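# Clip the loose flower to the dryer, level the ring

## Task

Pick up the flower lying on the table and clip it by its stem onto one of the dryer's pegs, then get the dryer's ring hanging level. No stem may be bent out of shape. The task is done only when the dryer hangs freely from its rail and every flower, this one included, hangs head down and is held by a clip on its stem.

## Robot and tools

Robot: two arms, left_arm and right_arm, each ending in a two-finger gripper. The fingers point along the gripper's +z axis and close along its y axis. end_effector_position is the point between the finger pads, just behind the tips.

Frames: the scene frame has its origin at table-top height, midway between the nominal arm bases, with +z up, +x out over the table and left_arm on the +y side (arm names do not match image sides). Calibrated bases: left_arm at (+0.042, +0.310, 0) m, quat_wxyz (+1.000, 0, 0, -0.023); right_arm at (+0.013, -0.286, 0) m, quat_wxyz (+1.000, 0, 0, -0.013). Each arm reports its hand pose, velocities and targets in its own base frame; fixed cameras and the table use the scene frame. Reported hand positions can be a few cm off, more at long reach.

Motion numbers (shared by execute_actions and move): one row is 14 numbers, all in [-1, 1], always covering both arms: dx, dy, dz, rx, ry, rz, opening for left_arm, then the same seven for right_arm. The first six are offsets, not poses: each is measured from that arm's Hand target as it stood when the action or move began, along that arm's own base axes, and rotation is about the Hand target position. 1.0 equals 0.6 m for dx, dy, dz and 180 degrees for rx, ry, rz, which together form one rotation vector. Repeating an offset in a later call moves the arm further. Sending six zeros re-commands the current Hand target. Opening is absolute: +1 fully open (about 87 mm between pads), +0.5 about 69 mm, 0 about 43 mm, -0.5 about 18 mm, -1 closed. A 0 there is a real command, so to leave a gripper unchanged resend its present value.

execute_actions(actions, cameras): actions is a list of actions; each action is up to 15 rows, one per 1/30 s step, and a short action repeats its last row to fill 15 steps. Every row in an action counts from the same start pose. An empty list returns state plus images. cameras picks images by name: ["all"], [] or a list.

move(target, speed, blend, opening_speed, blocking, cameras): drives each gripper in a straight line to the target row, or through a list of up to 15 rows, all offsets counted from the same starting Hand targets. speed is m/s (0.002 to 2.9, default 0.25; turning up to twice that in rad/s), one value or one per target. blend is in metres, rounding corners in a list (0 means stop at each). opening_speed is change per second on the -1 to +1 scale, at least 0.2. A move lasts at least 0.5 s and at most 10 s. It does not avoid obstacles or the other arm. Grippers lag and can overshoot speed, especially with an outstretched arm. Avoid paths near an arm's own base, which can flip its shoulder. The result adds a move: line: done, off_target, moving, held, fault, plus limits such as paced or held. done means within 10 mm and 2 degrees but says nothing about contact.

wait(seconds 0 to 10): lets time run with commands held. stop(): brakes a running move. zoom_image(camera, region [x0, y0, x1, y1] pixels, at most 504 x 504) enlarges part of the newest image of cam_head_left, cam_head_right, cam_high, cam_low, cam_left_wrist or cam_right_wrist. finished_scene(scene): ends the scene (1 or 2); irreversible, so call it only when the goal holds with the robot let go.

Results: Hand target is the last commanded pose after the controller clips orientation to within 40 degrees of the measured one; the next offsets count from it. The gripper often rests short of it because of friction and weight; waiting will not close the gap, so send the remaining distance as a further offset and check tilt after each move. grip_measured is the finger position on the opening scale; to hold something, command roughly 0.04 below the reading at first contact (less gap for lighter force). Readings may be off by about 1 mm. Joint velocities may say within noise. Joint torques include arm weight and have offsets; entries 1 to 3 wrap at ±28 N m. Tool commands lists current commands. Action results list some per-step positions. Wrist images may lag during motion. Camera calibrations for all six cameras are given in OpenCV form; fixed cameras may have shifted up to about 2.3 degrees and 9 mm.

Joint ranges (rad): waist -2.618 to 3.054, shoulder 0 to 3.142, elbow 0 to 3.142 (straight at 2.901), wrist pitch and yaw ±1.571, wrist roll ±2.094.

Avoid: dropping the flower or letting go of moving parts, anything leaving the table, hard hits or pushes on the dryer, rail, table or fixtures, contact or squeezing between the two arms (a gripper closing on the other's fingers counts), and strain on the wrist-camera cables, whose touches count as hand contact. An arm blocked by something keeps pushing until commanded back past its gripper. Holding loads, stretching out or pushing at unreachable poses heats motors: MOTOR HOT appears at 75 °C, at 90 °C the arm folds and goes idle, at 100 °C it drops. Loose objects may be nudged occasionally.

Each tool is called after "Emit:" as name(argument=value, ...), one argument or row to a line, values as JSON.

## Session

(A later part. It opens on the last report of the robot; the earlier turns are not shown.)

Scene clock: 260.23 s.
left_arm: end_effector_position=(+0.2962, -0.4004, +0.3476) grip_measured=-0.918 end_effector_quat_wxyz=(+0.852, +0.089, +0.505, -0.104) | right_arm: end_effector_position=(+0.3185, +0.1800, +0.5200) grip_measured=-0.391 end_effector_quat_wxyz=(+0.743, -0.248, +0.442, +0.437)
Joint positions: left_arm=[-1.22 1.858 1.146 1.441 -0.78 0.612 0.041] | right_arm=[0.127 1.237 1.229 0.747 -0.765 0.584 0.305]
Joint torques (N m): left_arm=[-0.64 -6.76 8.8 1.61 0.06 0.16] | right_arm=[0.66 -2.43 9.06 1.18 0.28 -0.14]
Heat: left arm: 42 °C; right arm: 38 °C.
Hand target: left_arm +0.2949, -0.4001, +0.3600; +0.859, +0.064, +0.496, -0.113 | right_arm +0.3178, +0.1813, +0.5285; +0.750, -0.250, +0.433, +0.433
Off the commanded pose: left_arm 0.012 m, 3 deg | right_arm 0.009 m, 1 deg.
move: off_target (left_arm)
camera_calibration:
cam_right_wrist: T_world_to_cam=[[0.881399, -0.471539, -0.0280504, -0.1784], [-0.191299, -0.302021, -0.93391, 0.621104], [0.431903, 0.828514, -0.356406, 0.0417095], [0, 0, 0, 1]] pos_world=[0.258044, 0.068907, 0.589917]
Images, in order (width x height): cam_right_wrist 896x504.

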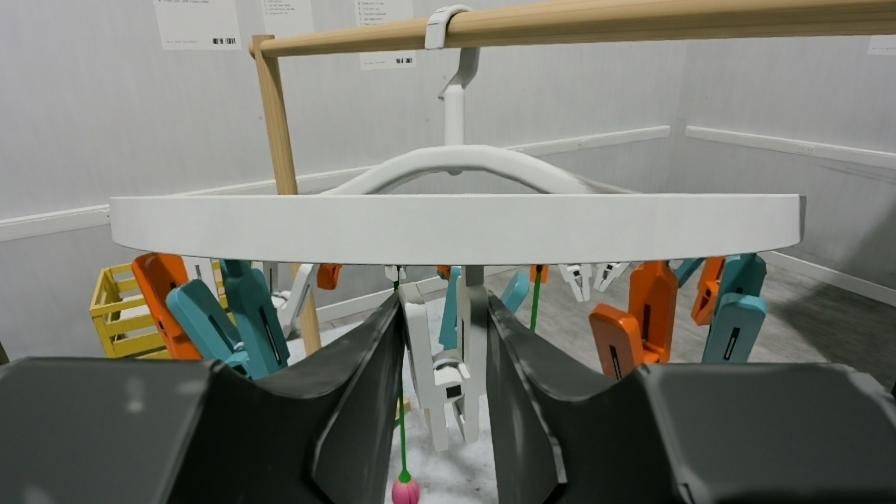

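Emit:
move(
  target=[0,0,0,0,0,0,-0.95, 0,0,0,0,0,0,-0.6],
  opening_speed=0.4,
  cameras=["cam_right_wrist"],
)

Emit:
zoom_image(
  camera="cam_right_wrist",
  region=[350, 240, 550, 500],
)

Scene clock: 262.53 s.
left_arm: end_effector_position=(+0.2962, -0.4004, +0.3476) grip_measured=-0.918 end_effector_quat_wxyz=(+0.852, +0.089, +0.505, -0.104) | right_arm: end_effector_position=(+0.3185, +0.1800, +0.5200) grip_measured=-0.391 end_effector_quat_wxyz=(+0.743, -0.248, +0.442, +0.437)
Joint positions: left_arm=[-1.22 1.858 1.146 1.441 -0.78 0.612 0.041] | right_arm=[0.127 1.237 1.229 0.747 -0.765 0.584 0.305]
Joint torques (N m): left_arm=[-0.62 -6.76 8.8 1.61 0.06 0.16] | right_arm=[0.72 -2.47 9.1 1.18 0.27 -0.13]
Heat: left arm: 42 °C; right arm: 38 °C.
Hand target: left_arm +0.2949, -0.4001, +0.3600; +0.859, +0.064, +0.496, -0.113 | right_arm +0.3178, +0.1813, +0.5285; +0.750, -0.250, +0.433, +0.433
Off the commanded pose: left_arm 0.012 m, 3 deg | right_arm 0.009 m, 1 deg.
move: off_target (left_arm)
camera_calibration:
cam_right_wrist: T_world_to_cam=[[0.881399, -0.471539, -0.0280504, -0.1784], [-0.191299, -0.302021, -0.93391, 0.621104], [0.431903, 0.828514, -0.356406, 0.0417095], [0, 0, 0, 1]] pos_world=[0.258044, 0.068907, 0.589917]
Images, in order (width x height): cam_right_wrist 896x504.

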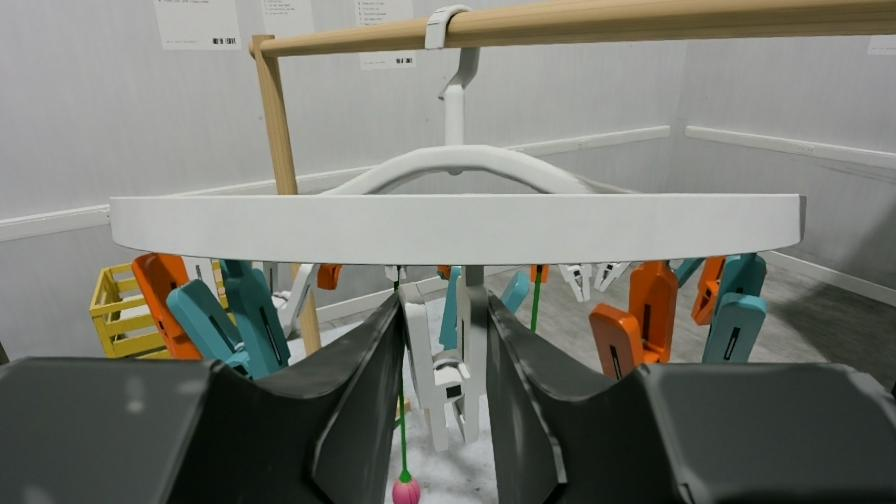

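Scaled by 1.938 from the camera's 896x504 image, which has a finer 1280x720 frame.

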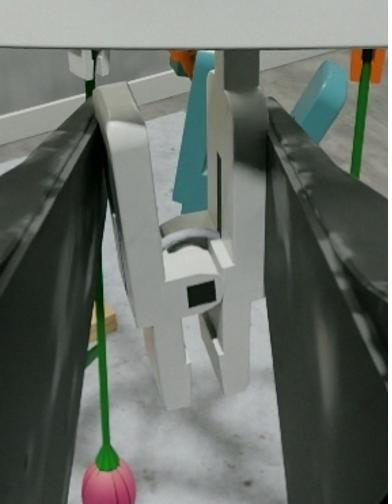

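Emit:
move(
  target=[0.0102,-0.064,0,0,0,0,-0.95, 0,0,0,0,0,0,-0.45],
  speed=0.08,
  cameras=["cam_right_wrist","cam_left_wrist","cam_high"],
)

Scene clock: 266.07 s.
left_arm: end_effector_position=(+0.3023, -0.4361, +0.3533) grip_measured=-0.918 end_effector_quat_wxyz=(+0.856, +0.077, +0.499, -0.110) | right_arm: end_effector_position=(+0.3185, +0.1800, +0.5200) grip_measured=-0.391 end_effector_quat_wxyz=(+0.743, -0.248, +0.442, +0.437)
Joint positions: left_arm=[-1.236 1.994 1.336 1.432 -0.791 0.631 0.041] | right_arm=[0.127 1.237 1.229 0.747 -0.765 0.584 0.305]
Joint torques (N m): left_arm=[-0.77 -7.84 8.87 1.22 0.07 0.15] | right_arm=[0.72 -2.39 9.06 1.19 0.27 -0.12]
Heat: left arm: 42 °C; right arm: 38 °C.
Hand target: left_arm +0.3010, -0.4385, +0.3599; +0.858, +0.065, +0.496, -0.113 | right_arm +0.3178, +0.1813, +0.5285; +0.750, -0.250, +0.433, +0.433
Off the commanded pose: left_arm 0.007 m, 1 deg | right_arm 0.009 m, 1 deg.
move: done
camera_calibration:
cam_left_wrist: T_world_to_cam=[[-0.238091, -0.971242, 0.00121627, -0.349734], [-0.332114, 0.0802377, -0.93982, 0.49179], [0.912696, -0.224167, -0.341667, -0.104311], [0, 0, 0, 1]] pos_world=[0.175266, -0.402519, 0.42698]
cam_right_wrist: T_world_to_cam=[[0.881399, -0.471539, -0.0280504, -0.1784], [-0.191299, -0.302021, -0.93391, 0.621104], [0.431903, 0.828514, -0.356406, 0.0417095], [0, 0, 0, 1]] pos_world=[0.258044, 0.068907, 0.589917]
Images, in order (width x height): cam_high 504x504, cam_left_wrist 896x504, cam_right_wrist 896x504.

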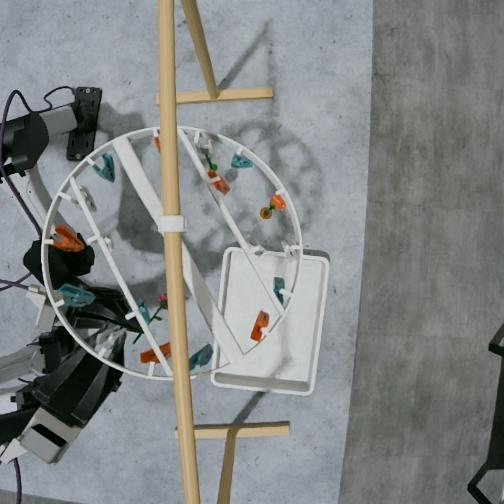

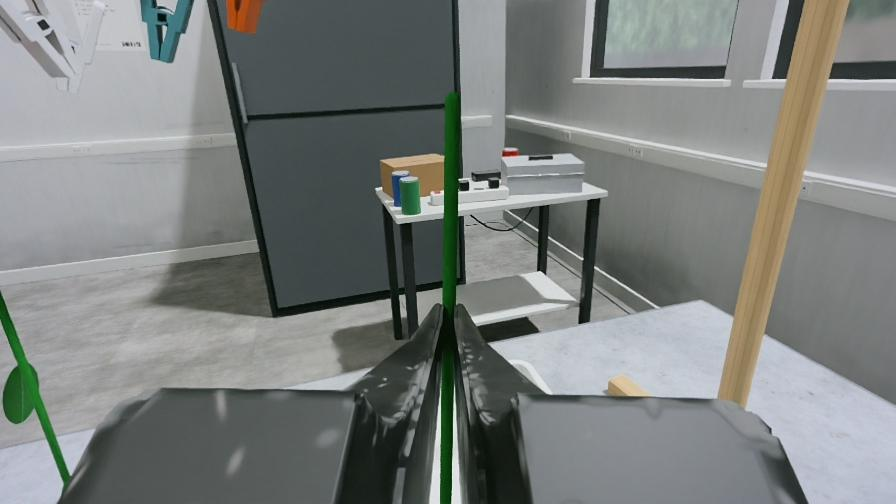

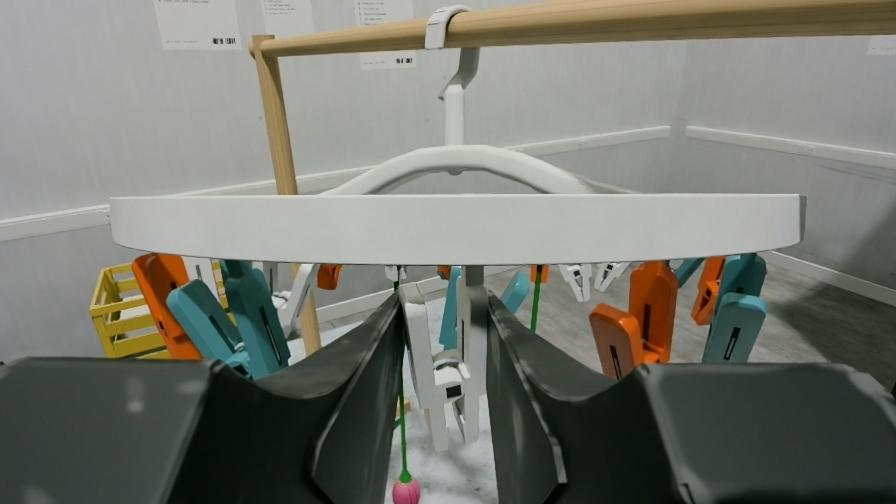

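Emit:
zoom_image(
  camera="cam_high",
  region=[50, 260, 200, 400],
)

Emit:
wait(
  seconds=0.05,
  cameras=["cam_head_left","cam_head_right","cam_low"],
)

Emit:
zoom_image(
  camera="cam_head_left",
  region=[170, 130, 330, 290],
)

Emit:
zoom_image(
  camera="cam_low",
  region=[200, 60, 360, 220],
)

Scaled by 3.360 from the camera's 504x504 image, which has a finer 720x720 frame.

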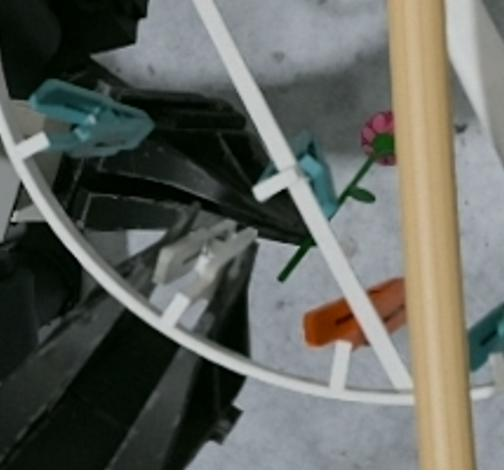

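Scene clock: 268.03 s.
left_arm: end_effector_position=(+0.3024, -0.4360, +0.3532) grip_measured=-0.918 end_effector_quat_wxyz=(+0.856, +0.077, +0.499, -0.110) | right_arm: end_effector_position=(+0.3185, +0.1800, +0.5200) grip_measured=-0.391 end_effector_quat_wxyz=(+0.743, -0.248, +0.442, +0.437)
Joint positions: left_arm=[-1.236 1.994 1.336 1.432 -0.792 0.631 0.041] | right_arm=[0.127 1.237 1.229 0.747 -0.765 0.584 0.305]
Joint torques (N m): left_arm=[-0.79 -7.86 8.88 1.22 0.08 0.16] | right_arm=[0.69 -2.44 9.01 1.19 0.27 -0.12]
Heat: left arm: 41 °C; right arm: 38 °C.
Hand target: left_arm +0.3010, -0.4385, +0.3599; +0.858, +0.065, +0.496, -0.113 | right_arm +0.3178, +0.1813, +0.5285; +0.750, -0.250, +0.433, +0.433
Tool commands: left_gripper/opening=-0.95 right_gripper/opening=-0.45
Off the commanded pose: left_arm 0.007 m, 1 deg | right_arm 0.009 m, 1 deg.
wait: 0.07 s; at rest from the start
Images, in order (width x height): cam_head_left 504x504, cam_head_right 504x504, cam_low 504x504.

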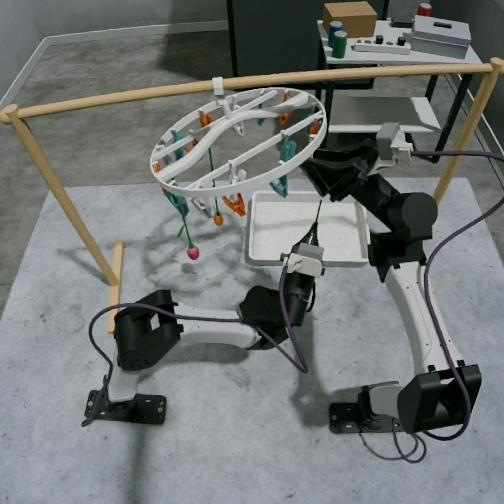

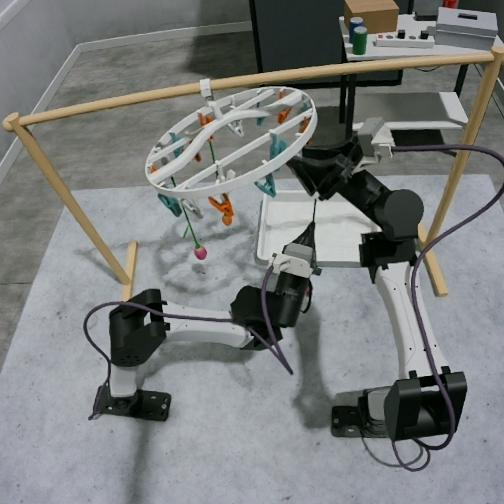

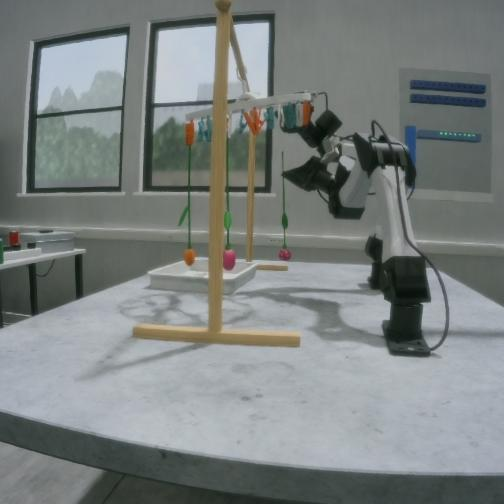

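Scaled by 3.150 from the camera's 504x504 image, which has a finer 720x720 frame.

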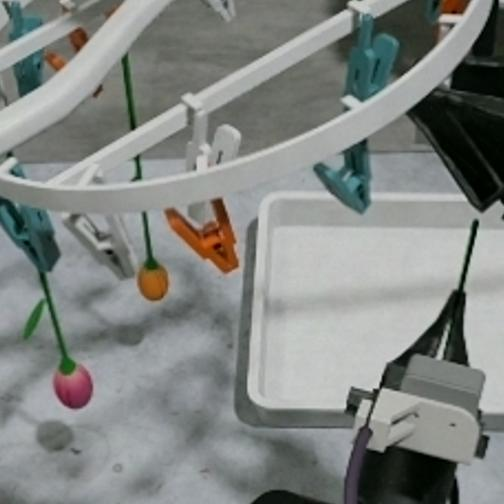

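Scaled by 3.150 from the camera's 504x504 image, which has a finer 720x720 frame.

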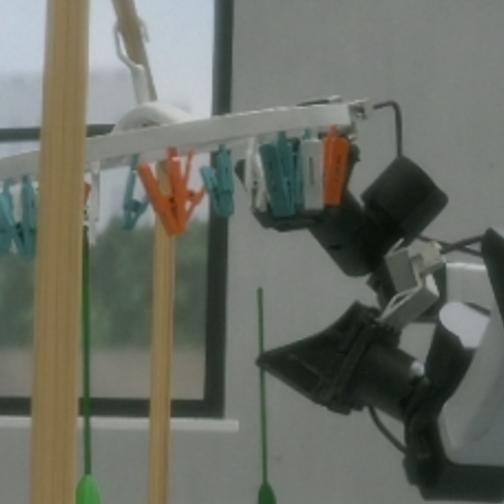

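Emit:
zoom_image(
  camera="cam_head_left",
  region=[280, 130, 360, 220],
)

Emit:
zoom_image(
  camera="cam_low",
  region=[250, 80, 330, 170],
)

Emit:
zoom_image(
  camera="cam_head_right",
  region=[280, 120, 370, 220],
)

Scaled by 5.600 from the camera's 504x504 image, which has a finer 720x720 frame.

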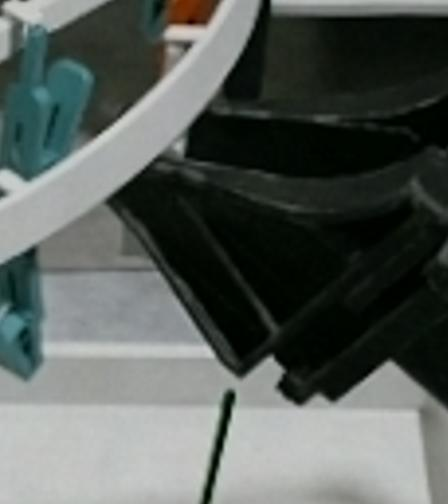

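Scaled by 5.600 from the camera's 504x504 image, which has a finer 720x720 frame.

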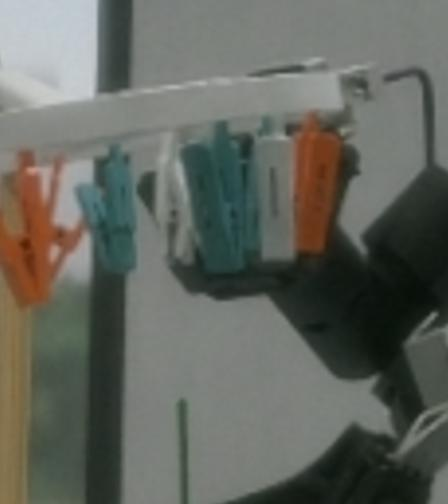

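Scaled by 5.040 from the camera's 504x504 image, which has a finer 720x720 frame.

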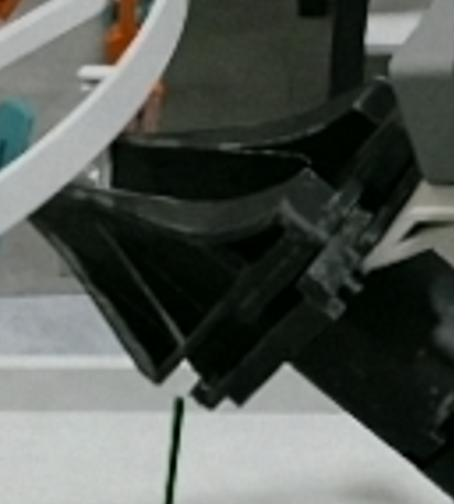

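Emit:
move(
  target=[
    [0,0,0,0,0,0,-0.95, 0,0,0,0,0,0,-0.1],
    [0,0.0483,0,0,0,-0.0278,-0.95, 0,0,0,0,0,0.0667,-0.1],
    [0,0.0483,0,0,0,-0.0278,-0.95, 0,0,0,0,0,0.0667,-0.45],
  ],
  speed=0.1,
  opening_speed=0.7,
  cameras=["cam_right_wrist","cam_high","cam_low","cam_left_wrist"],
)

Emit:
zoom_image(
  camera="cam_high",
  region=[60, 270, 180, 390],
)

Emit:
zoom_image(
  camera="cam_low",
  region=[250, 80, 330, 170],
)

Scene clock: 289.47 s.
left_arm: end_effector_position=(+0.3036, -0.4194, +0.3392) grip_measured=-0.918 end_effector_quat_wxyz=(+0.847, +0.101, +0.505, -0.133) | right_arm: end_effector_position=(+0.3187, +0.1834, +0.5217) grip_measured=-0.413 end_effector_quat_wxyz=(+0.694, -0.287, +0.414, +0.514)
Joint positions: left_arm=[-1.202 1.899 1.18 1.396 -0.726 0.531 0.041] | right_arm=[0.071 1.394 1.302 1.063 -0.931 0.895 0.293]
Joint torques (N m): left_arm=[0.72 -12.56 5.01 1.31 0.4 -0.1] | right_arm=[-0.53 -3.48 8.73 0.96 0.23 0.04]
Heat: left arm: 41 °C; right arm: 37 °C.
Hand target: left_arm +0.3011, -0.4095, +0.3600; +0.853, +0.086, +0.493, -0.150 | right_arm +0.3177, +0.1813, +0.5286; +0.701, -0.294, +0.404, +0.509
Off the commanded pose: left_arm 0.023 m, 3 deg | right_arm 0.007 m, 2 deg.
move: off_target (left_arm)
camera_calibration:
cam_left_wrist: T_world_to_cam=[[-0.299643, -0.953939, -0.0146596, -0.301853], [-0.343694, 0.122267, -0.931088, 0.495811], [0.889994, -0.273956, -0.364499, -0.112885], [0, 0, 0, 1]] pos_world=[0.180425, -0.379496, 0.416072]
cam_right_wrist: T_world_to_cam=[[0.959351, -0.279818, -0.0367074, -0.232415], [-0.131009, -0.326359, -0.936123, 0.610036], [0.249964, 0.90288, -0.349751, 0.0803195], [0, 0, 0, 1]] pos_world=[0.282811, 0.0615376, 0.590629]
Images, in order (width x height): cam_high 504x504, cam_low 504x504, cam_left_wrist 896x504, cam_right_wrist 896x504.

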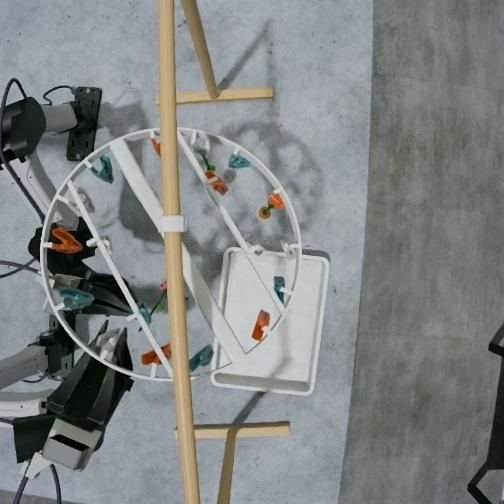

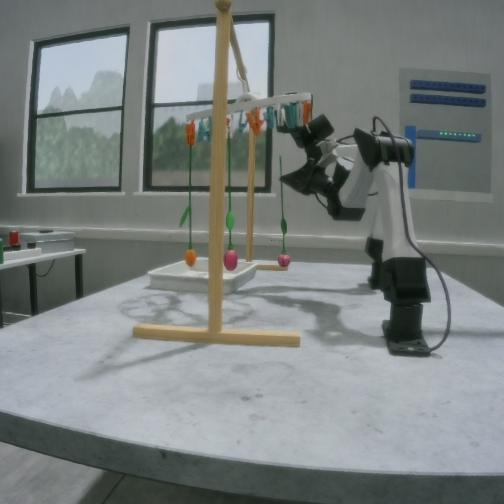

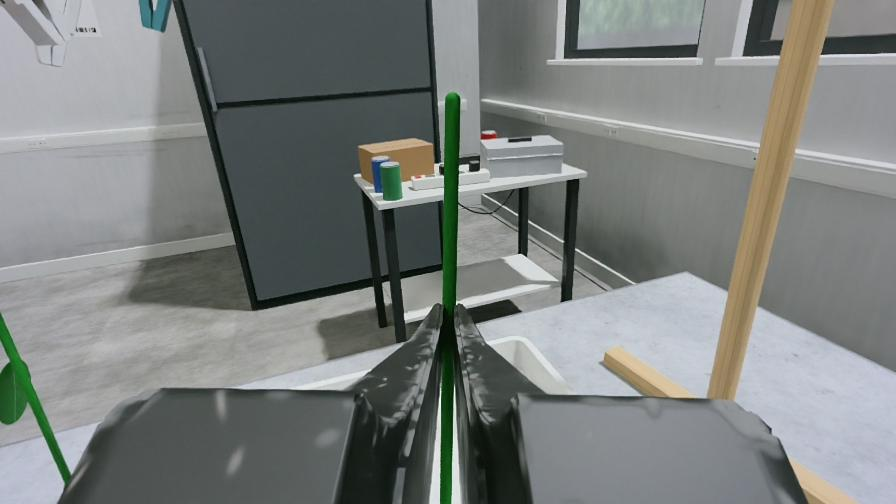

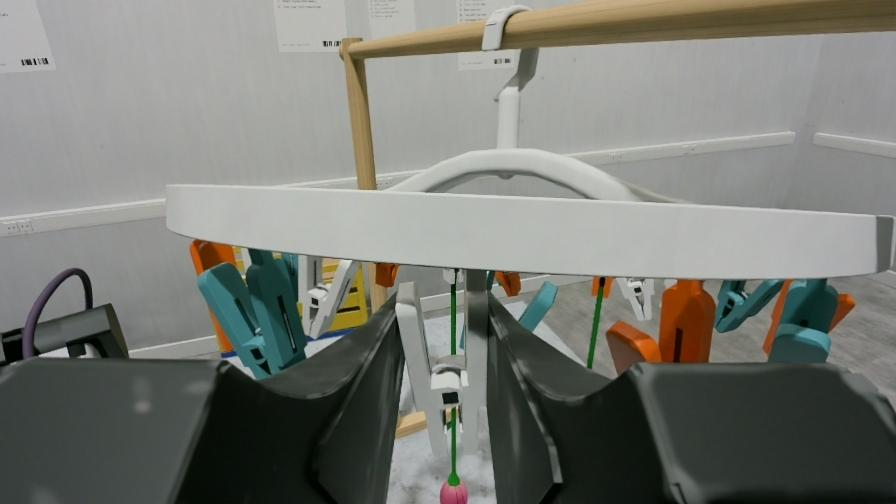

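Scaled by 4.200 from the camera's 504x504 image, which has a finer 720x720 frame.

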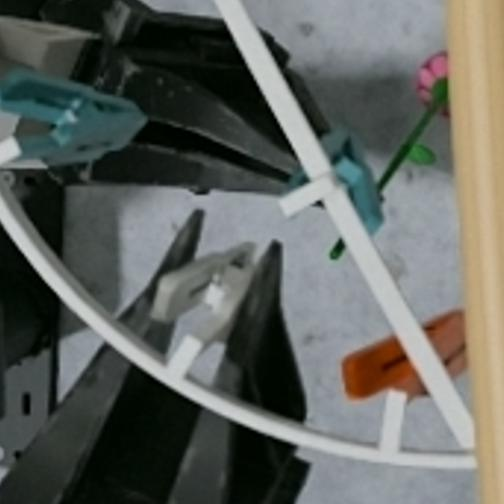

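Scaled by 5.600 from the camera's 504x504 image, which has a finer 720x720 frame.

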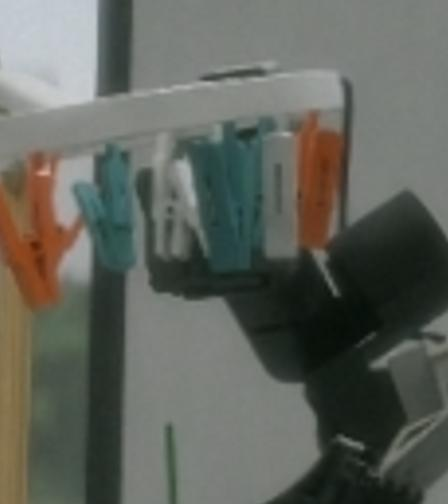

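Emit:
move(
  target=[-0.0067,0.0075,0.0433,0,0,0,-0.95, 0,0,0,0,0,0,-0.48],
  speed=0.08,
  cameras=["cam_right_wrist","cam_high","cam_low","cam_left_wrist"],
)

Emit:
zoom_image(
  camera="cam_high",
  region=[60, 270, 180, 390],
)

Emit:
zoom_image(
  camera="cam_low",
  region=[250, 80, 330, 170],
)

Scene clock: 296.40 s.
left_arm: end_effector_position=(+0.3009, -0.4124, +0.3554) grip_measured=-0.918 end_effector_quat_wxyz=(+0.844, +0.109, +0.510, -0.128) | right_arm: end_effector_position=(+0.3187, +0.1834, +0.5217) grip_measured=-0.413 end_effector_quat_wxyz=(+0.694, -0.287, +0.414, +0.514)
Joint positions: left_arm=[-1.202 1.834 1.18 1.309 -0.726 0.531 0.041] | right_arm=[0.071 1.394 1.302 1.063 -0.931 0.895 0.293]
Joint torques (N m): left_arm=[0.17 -11.77 7.97 1.3 0.35 -0.06] | right_arm=[-0.5 -3.36 8.66 0.96 0.22 0.04]
Heat: left arm: 41 °C; right arm: 37 °C.
Hand target: left_arm +0.2970, -0.4050, +0.3859; +0.853, +0.086, +0.493, -0.150 | right_arm +0.3177, +0.1813, +0.5286; +0.701, -0.294, +0.404, +0.509
Off the commanded pose: left_arm 0.032 m, 4 deg | right_arm 0.007 m, 2 deg.
move: off_target (left_arm)
camera_calibration:
cam_left_wrist: T_world_to_cam=[[-0.299886, -0.953449, -0.0316708, -0.289485], [-0.35094, 0.14113, -0.925701, 0.517172], [0.887079, -0.26649, -0.376927, -0.094303], [0, 0, 0, 1]] pos_world=[0.178338, -0.374128, 0.434033]
cam_right_wrist: T_world_to_cam=[[0.959351, -0.279818, -0.0367074, -0.232415], [-0.131009, -0.326359, -0.936123, 0.610036], [0.249964, 0.90288, -0.349751, 0.0803195], [0, 0, 0, 1]] pos_world=[0.282811, 0.0615376, 0.590629]
Images, in order (width x height): cam_high 504x504, cam_low 504x504, cam_left_wrist 896x504, cam_right_wrist 896x504.

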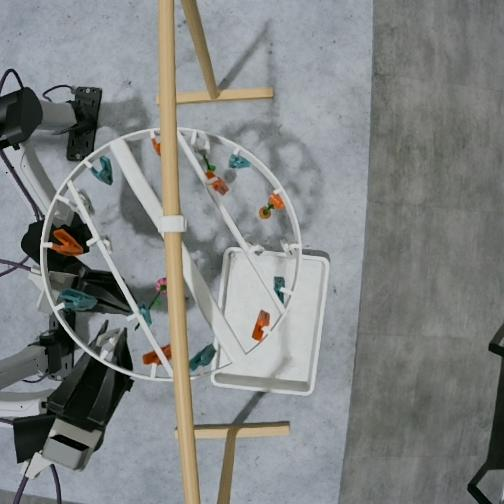

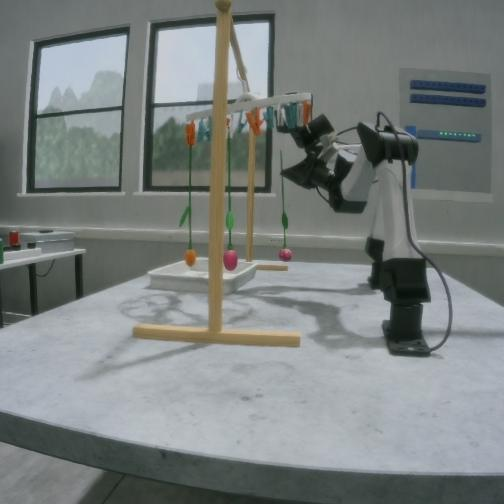

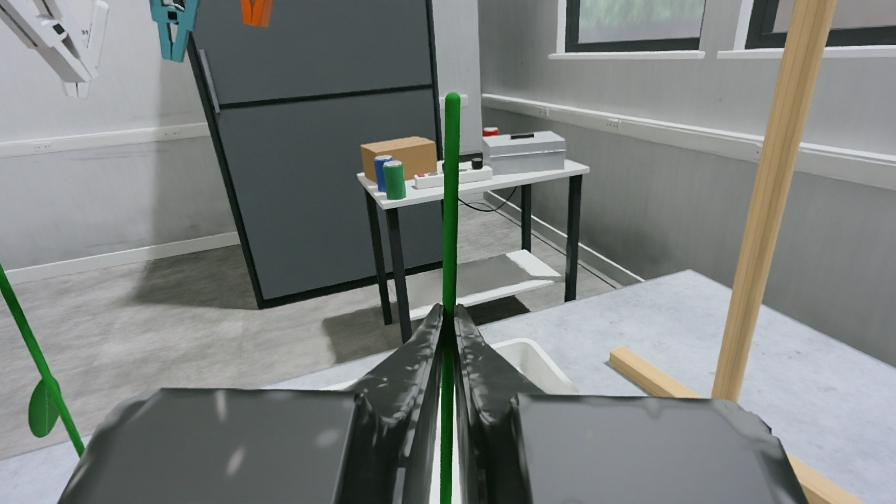

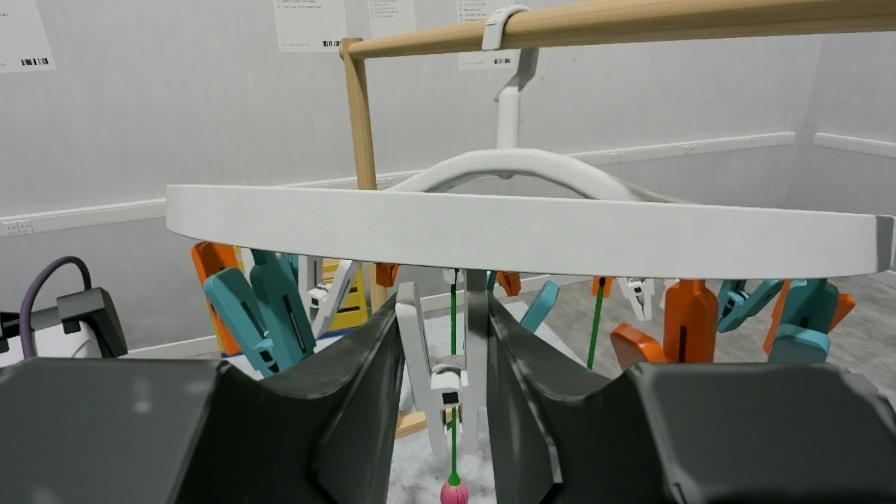

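Scaled by 4.200 from the camera's 504x504 image, which has a finer 720x720 frame.

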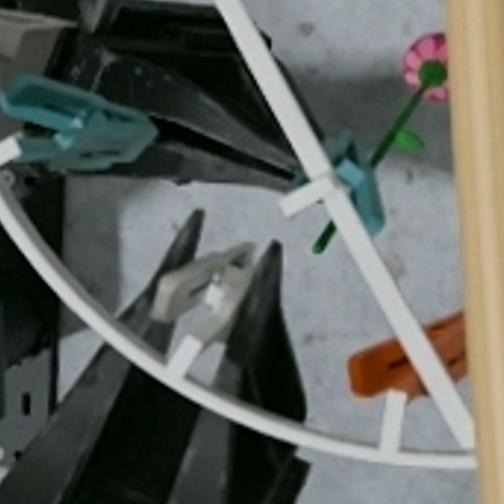

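Scaled by 5.600 from the camera's 504x504 image, which has a finer 720x720 frame.

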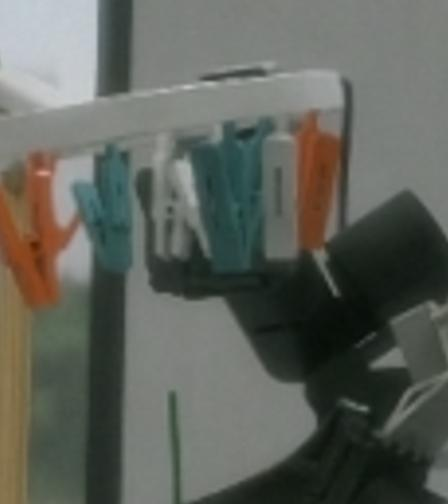

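Emit:
move(
  target=[-0.0025,-0.0007,0.0368,0,0,0,-0.95, 0,0,0,0,0,0,-0.48],
  speed=0.08,
  cameras=["cam_right_wrist","cam_low"],
)

Emit:
zoom_image(
  camera="cam_right_wrist",
  region=[360, 330, 540, 504],
)

Emit:
zoom_image(
  camera="cam_low",
  region=[250, 80, 330, 170],
)

Scene clock: 301.67 s.
left_arm: end_effector_position=(+0.3010, -0.4125, +0.3736) grip_measured=-0.918 end_effector_quat_wxyz=(+0.843, +0.111, +0.511, -0.127) | right_arm: end_effector_position=(+0.3187, +0.1834, +0.5217) grip_measured=-0.413 end_effector_quat_wxyz=(+0.694, -0.287, +0.414, +0.514)
Joint positions: left_arm=[-1.202 1.805 1.226 1.228 -0.726 0.531 0.041] | right_arm=[0.071 1.394 1.302 1.063 -0.931 0.895 0.293]
Joint torques (N m): left_arm=[-0.24 -11.54 9.11 1.32 0.31 -0.02] | right_arm=[-0.5 -3.4 8.72 0.96 0.22 0.05]
Heat: left arm: 42 °C; right arm: 37 °C.
Hand target: left_arm +0.2955, -0.4054, +0.4079; +0.853, +0.086, +0.493, -0.150 | right_arm +0.3177, +0.1813, +0.5286; +0.701, -0.294, +0.404, +0.509
Off the commanded pose: left_arm 0.036 m, 5 deg | right_arm 0.007 m, 2 deg.
move: off_target (left_arm)
camera_calibration:
cam_right_wrist: T_world_to_cam=[[0.959351, -0.279818, -0.0367074, -0.232415], [-0.131009, -0.326359, -0.936123, 0.610036], [0.249964, 0.90288, -0.349751, 0.0803195], [0, 0, 0, 1]] pos_world=[0.282811, 0.0615376, 0.590629]
Images, in order (width x height): cam_low 504x504, cam_right_wrist 896x504.

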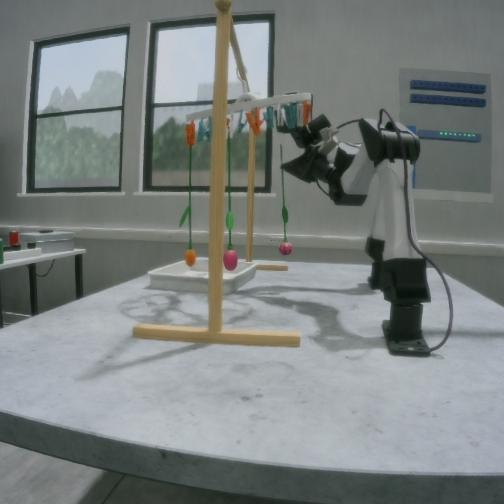

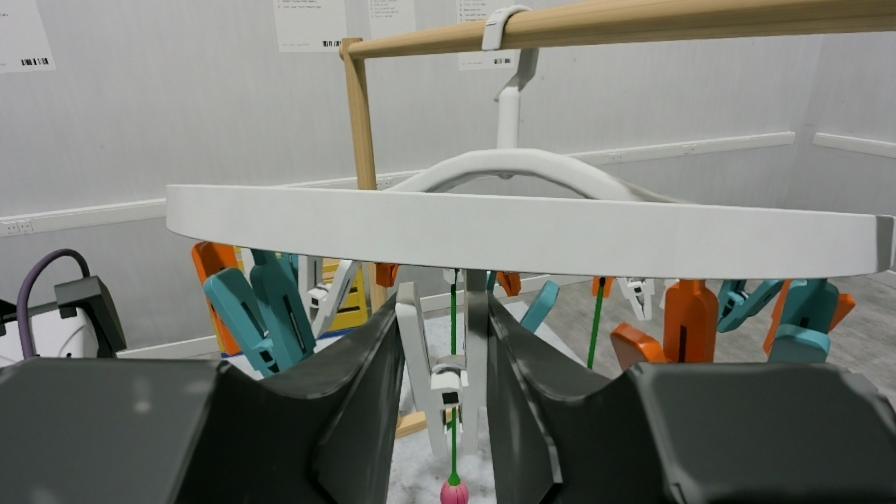

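Scaled by 2.800 from the camera's 896x504 image, which has a finer 1280x720 frame.

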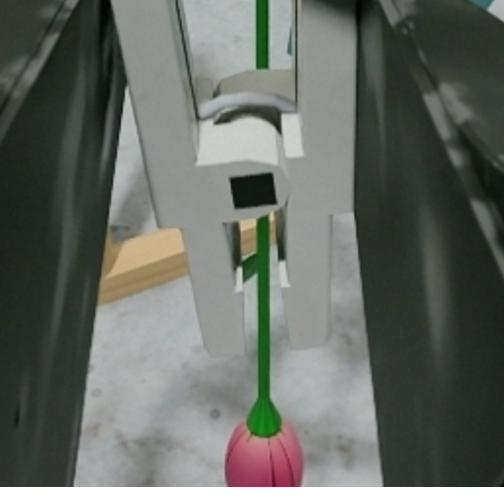

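Scaled by 5.600 from the camera's 504x504 image, which has a finer 720x720 frame.

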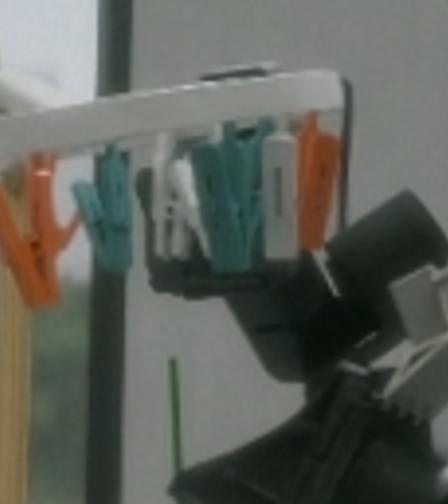

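Emit:
move(
  target=[-0.008,0.0133,0.0367,0,0,0,-0.95, 0,0,0,0,0,0,-0.48],
  speed=0.08,
  cameras=["cam_right_wrist","cam_high","cam_low"],
)

Emit:
zoom_image(
  camera="cam_high",
  region=[60, 270, 180, 390],
)

Emit:
zoom_image(
  camera="cam_low",
  region=[250, 80, 330, 170],
)

Scene clock: 305.90 s.
left_arm: end_effector_position=(+0.2980, -0.4049, +0.3970) grip_measured=-0.918 end_effector_quat_wxyz=(+0.843, +0.109, +0.510, -0.128) | right_arm: end_effector_position=(+0.3187, +0.1834, +0.5217) grip_measured=-0.413 end_effector_quat_wxyz=(+0.694, -0.287, +0.414, +0.514)
Joint positions: left_arm=[-1.202 1.751 1.255 1.151 -0.726 0.531 0.041] | right_arm=[0.071 1.394 1.302 1.063 -0.931 0.895 0.293]
Joint torques (N m): left_arm=[-0.65 -11 9.24 1.31 0.28 0.01] | right_arm=[-0.53 -3.41 8.72 0.97 0.23 0.03]
Heat: left arm: 43 °C; right arm: 37 °C.
Hand target: left_arm +0.2908, -0.3974, +0.4300; +0.853, +0.086, +0.493, -0.150 | right_arm +0.3177, +0.1813, +0.5286; +0.701, -0.294, +0.404, +0.509
Off the commanded pose: left_arm 0.035 m, 4 deg | right_arm 0.007 m, 2 deg.
move: off_target (left_arm)
camera_calibration:
cam_right_wrist: T_world_to_cam=[[0.959351, -0.279818, -0.0367074, -0.232415], [-0.131009, -0.326359, -0.936123, 0.610036], [0.249964, 0.90288, -0.349751, 0.0803195], [0, 0, 0, 1]] pos_world=[0.282811, 0.0615376, 0.590629]
Images, in order (width x height): cam_high 504x504, cam_low 504x504, cam_right_wrist 896x504.

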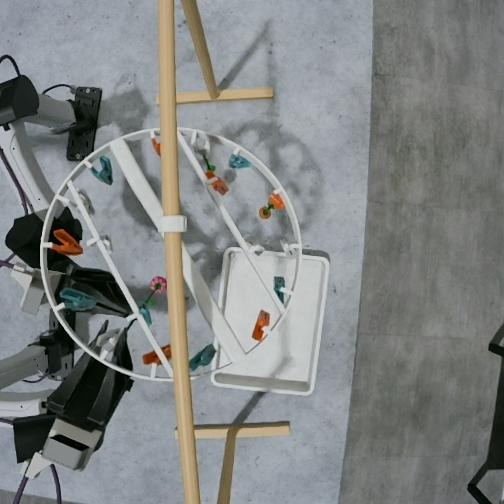

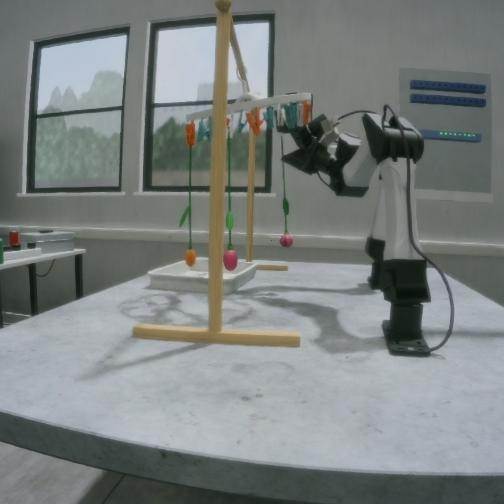

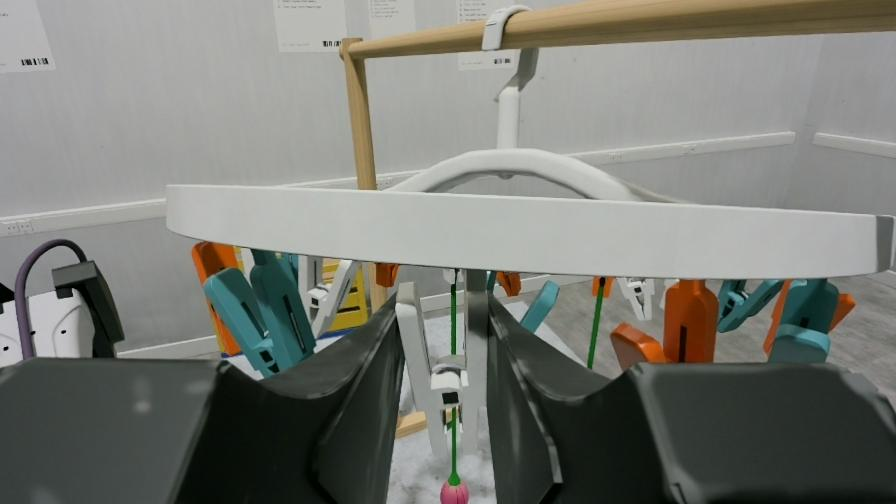

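Scaled by 4.200 from the camera's 504x504 image, which has a finer 720x720 frame.

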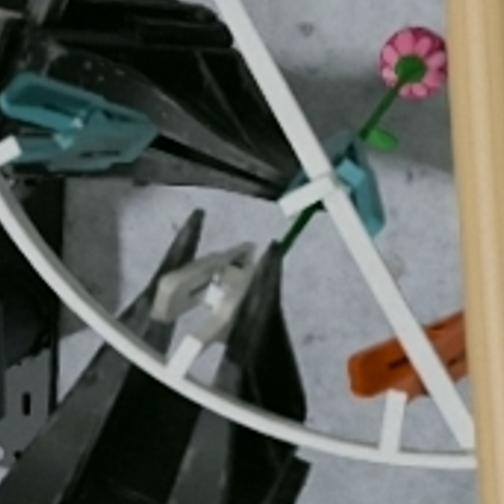

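Scaled by 5.600 from the camera's 504x504 image, which has a finer 720x720 frame.

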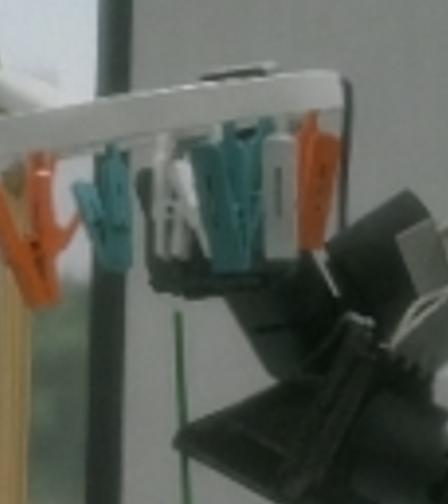

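Emit:
move(
  target=[0.002,0.003,0.0267,0,0,0,-0.95, 0,0,0,0,0,0,-0.48],
  speed=0.06,
  cameras=["cam_right_wrist","cam_low"],
)

Emit:
zoom_image(
  camera="cam_right_wrist",
  region=[360, 330, 540, 504],
)

Emit:
zoom_image(
  camera="cam_low",
  region=[250, 80, 330, 170],
)

Scene clock: 311.30 s.
left_arm: end_effector_position=(+0.2981, -0.4051, +0.4117) grip_measured=-0.918 end_effector_quat_wxyz=(+0.843, +0.111, +0.511, -0.127) | right_arm: end_effector_position=(+0.3187, +0.1834, +0.5217) grip_measured=-0.413 end_effector_quat_wxyz=(+0.694, -0.287, +0.414, +0.514)
Joint positions: left_arm=[-1.202 1.737 1.301 1.086 -0.726 0.531 0.041] | right_arm=[0.071 1.394 1.302 1.063 -0.931 0.895 0.293]
Joint torques (N m): left_arm=[-0.2 -11.07 9.43 1.3 0.32 -0.03] | right_arm=[-0.55 -3.41 8.75 0.95 0.22 0.05]
Heat: left arm: 44 °C; right arm: 37 °C.
Hand target: left_arm +0.2919, -0.3956, +0.4461; +0.853, +0.086, +0.493, -0.150 | right_arm +0.3177, +0.1813, +0.5286; +0.701, -0.294, +0.404, +0.509
Off the commanded pose: left_arm 0.036 m, 5 deg | right_arm 0.007 m, 2 deg.
move: off_target (left_arm)
camera_calibration:
cam_right_wrist: T_world_to_cam=[[0.959351, -0.279818, -0.0367074, -0.232415], [-0.131009, -0.326359, -0.936123, 0.610036], [0.249964, 0.90288, -0.349751, 0.0803195], [0, 0, 0, 1]] pos_world=[0.282811, 0.0615376, 0.590629]
Images, in order (width x height): cam_low 504x504, cam_right_wrist 896x504.

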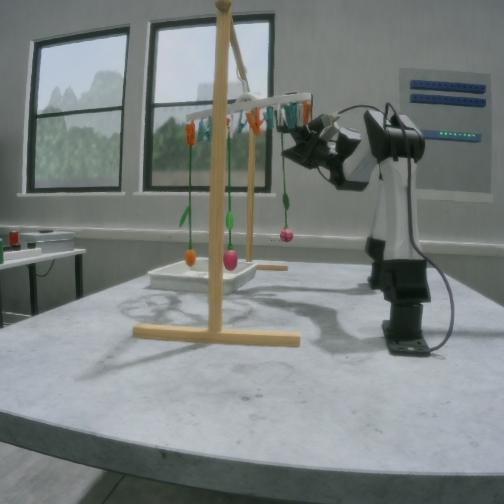

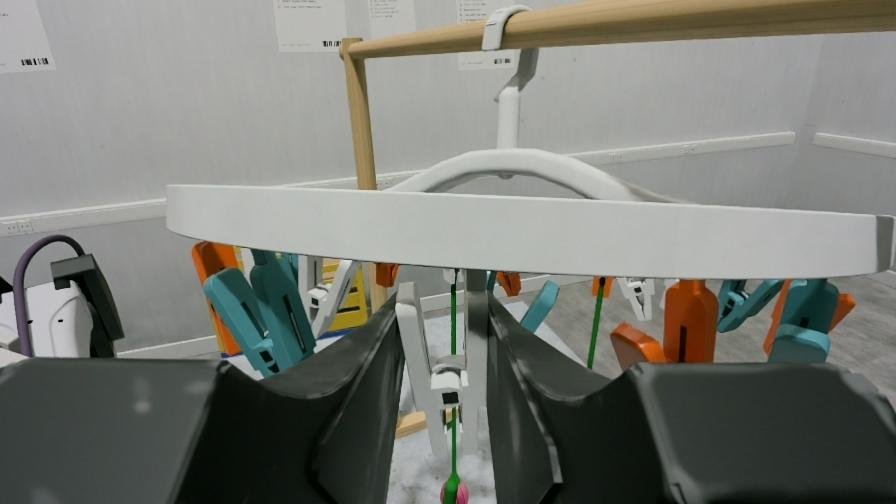

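Scaled by 2.800 from the camera's 896x504 image, which has a finer 1280x720 frame.

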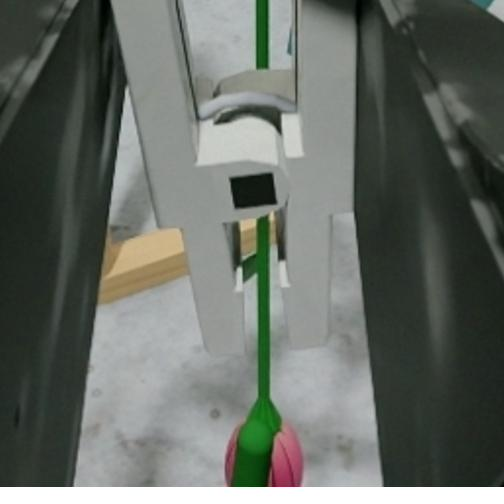

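Scaled by 5.600 from the camera's 504x504 image, which has a finer 720x720 frame.

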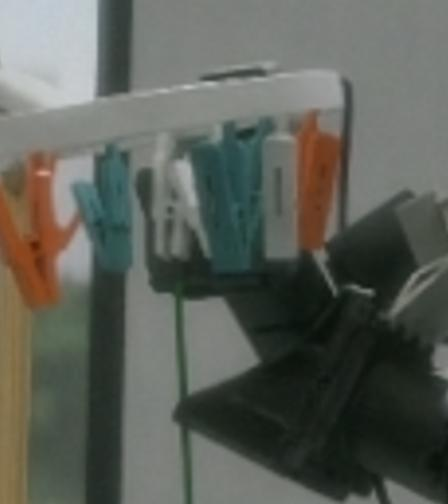

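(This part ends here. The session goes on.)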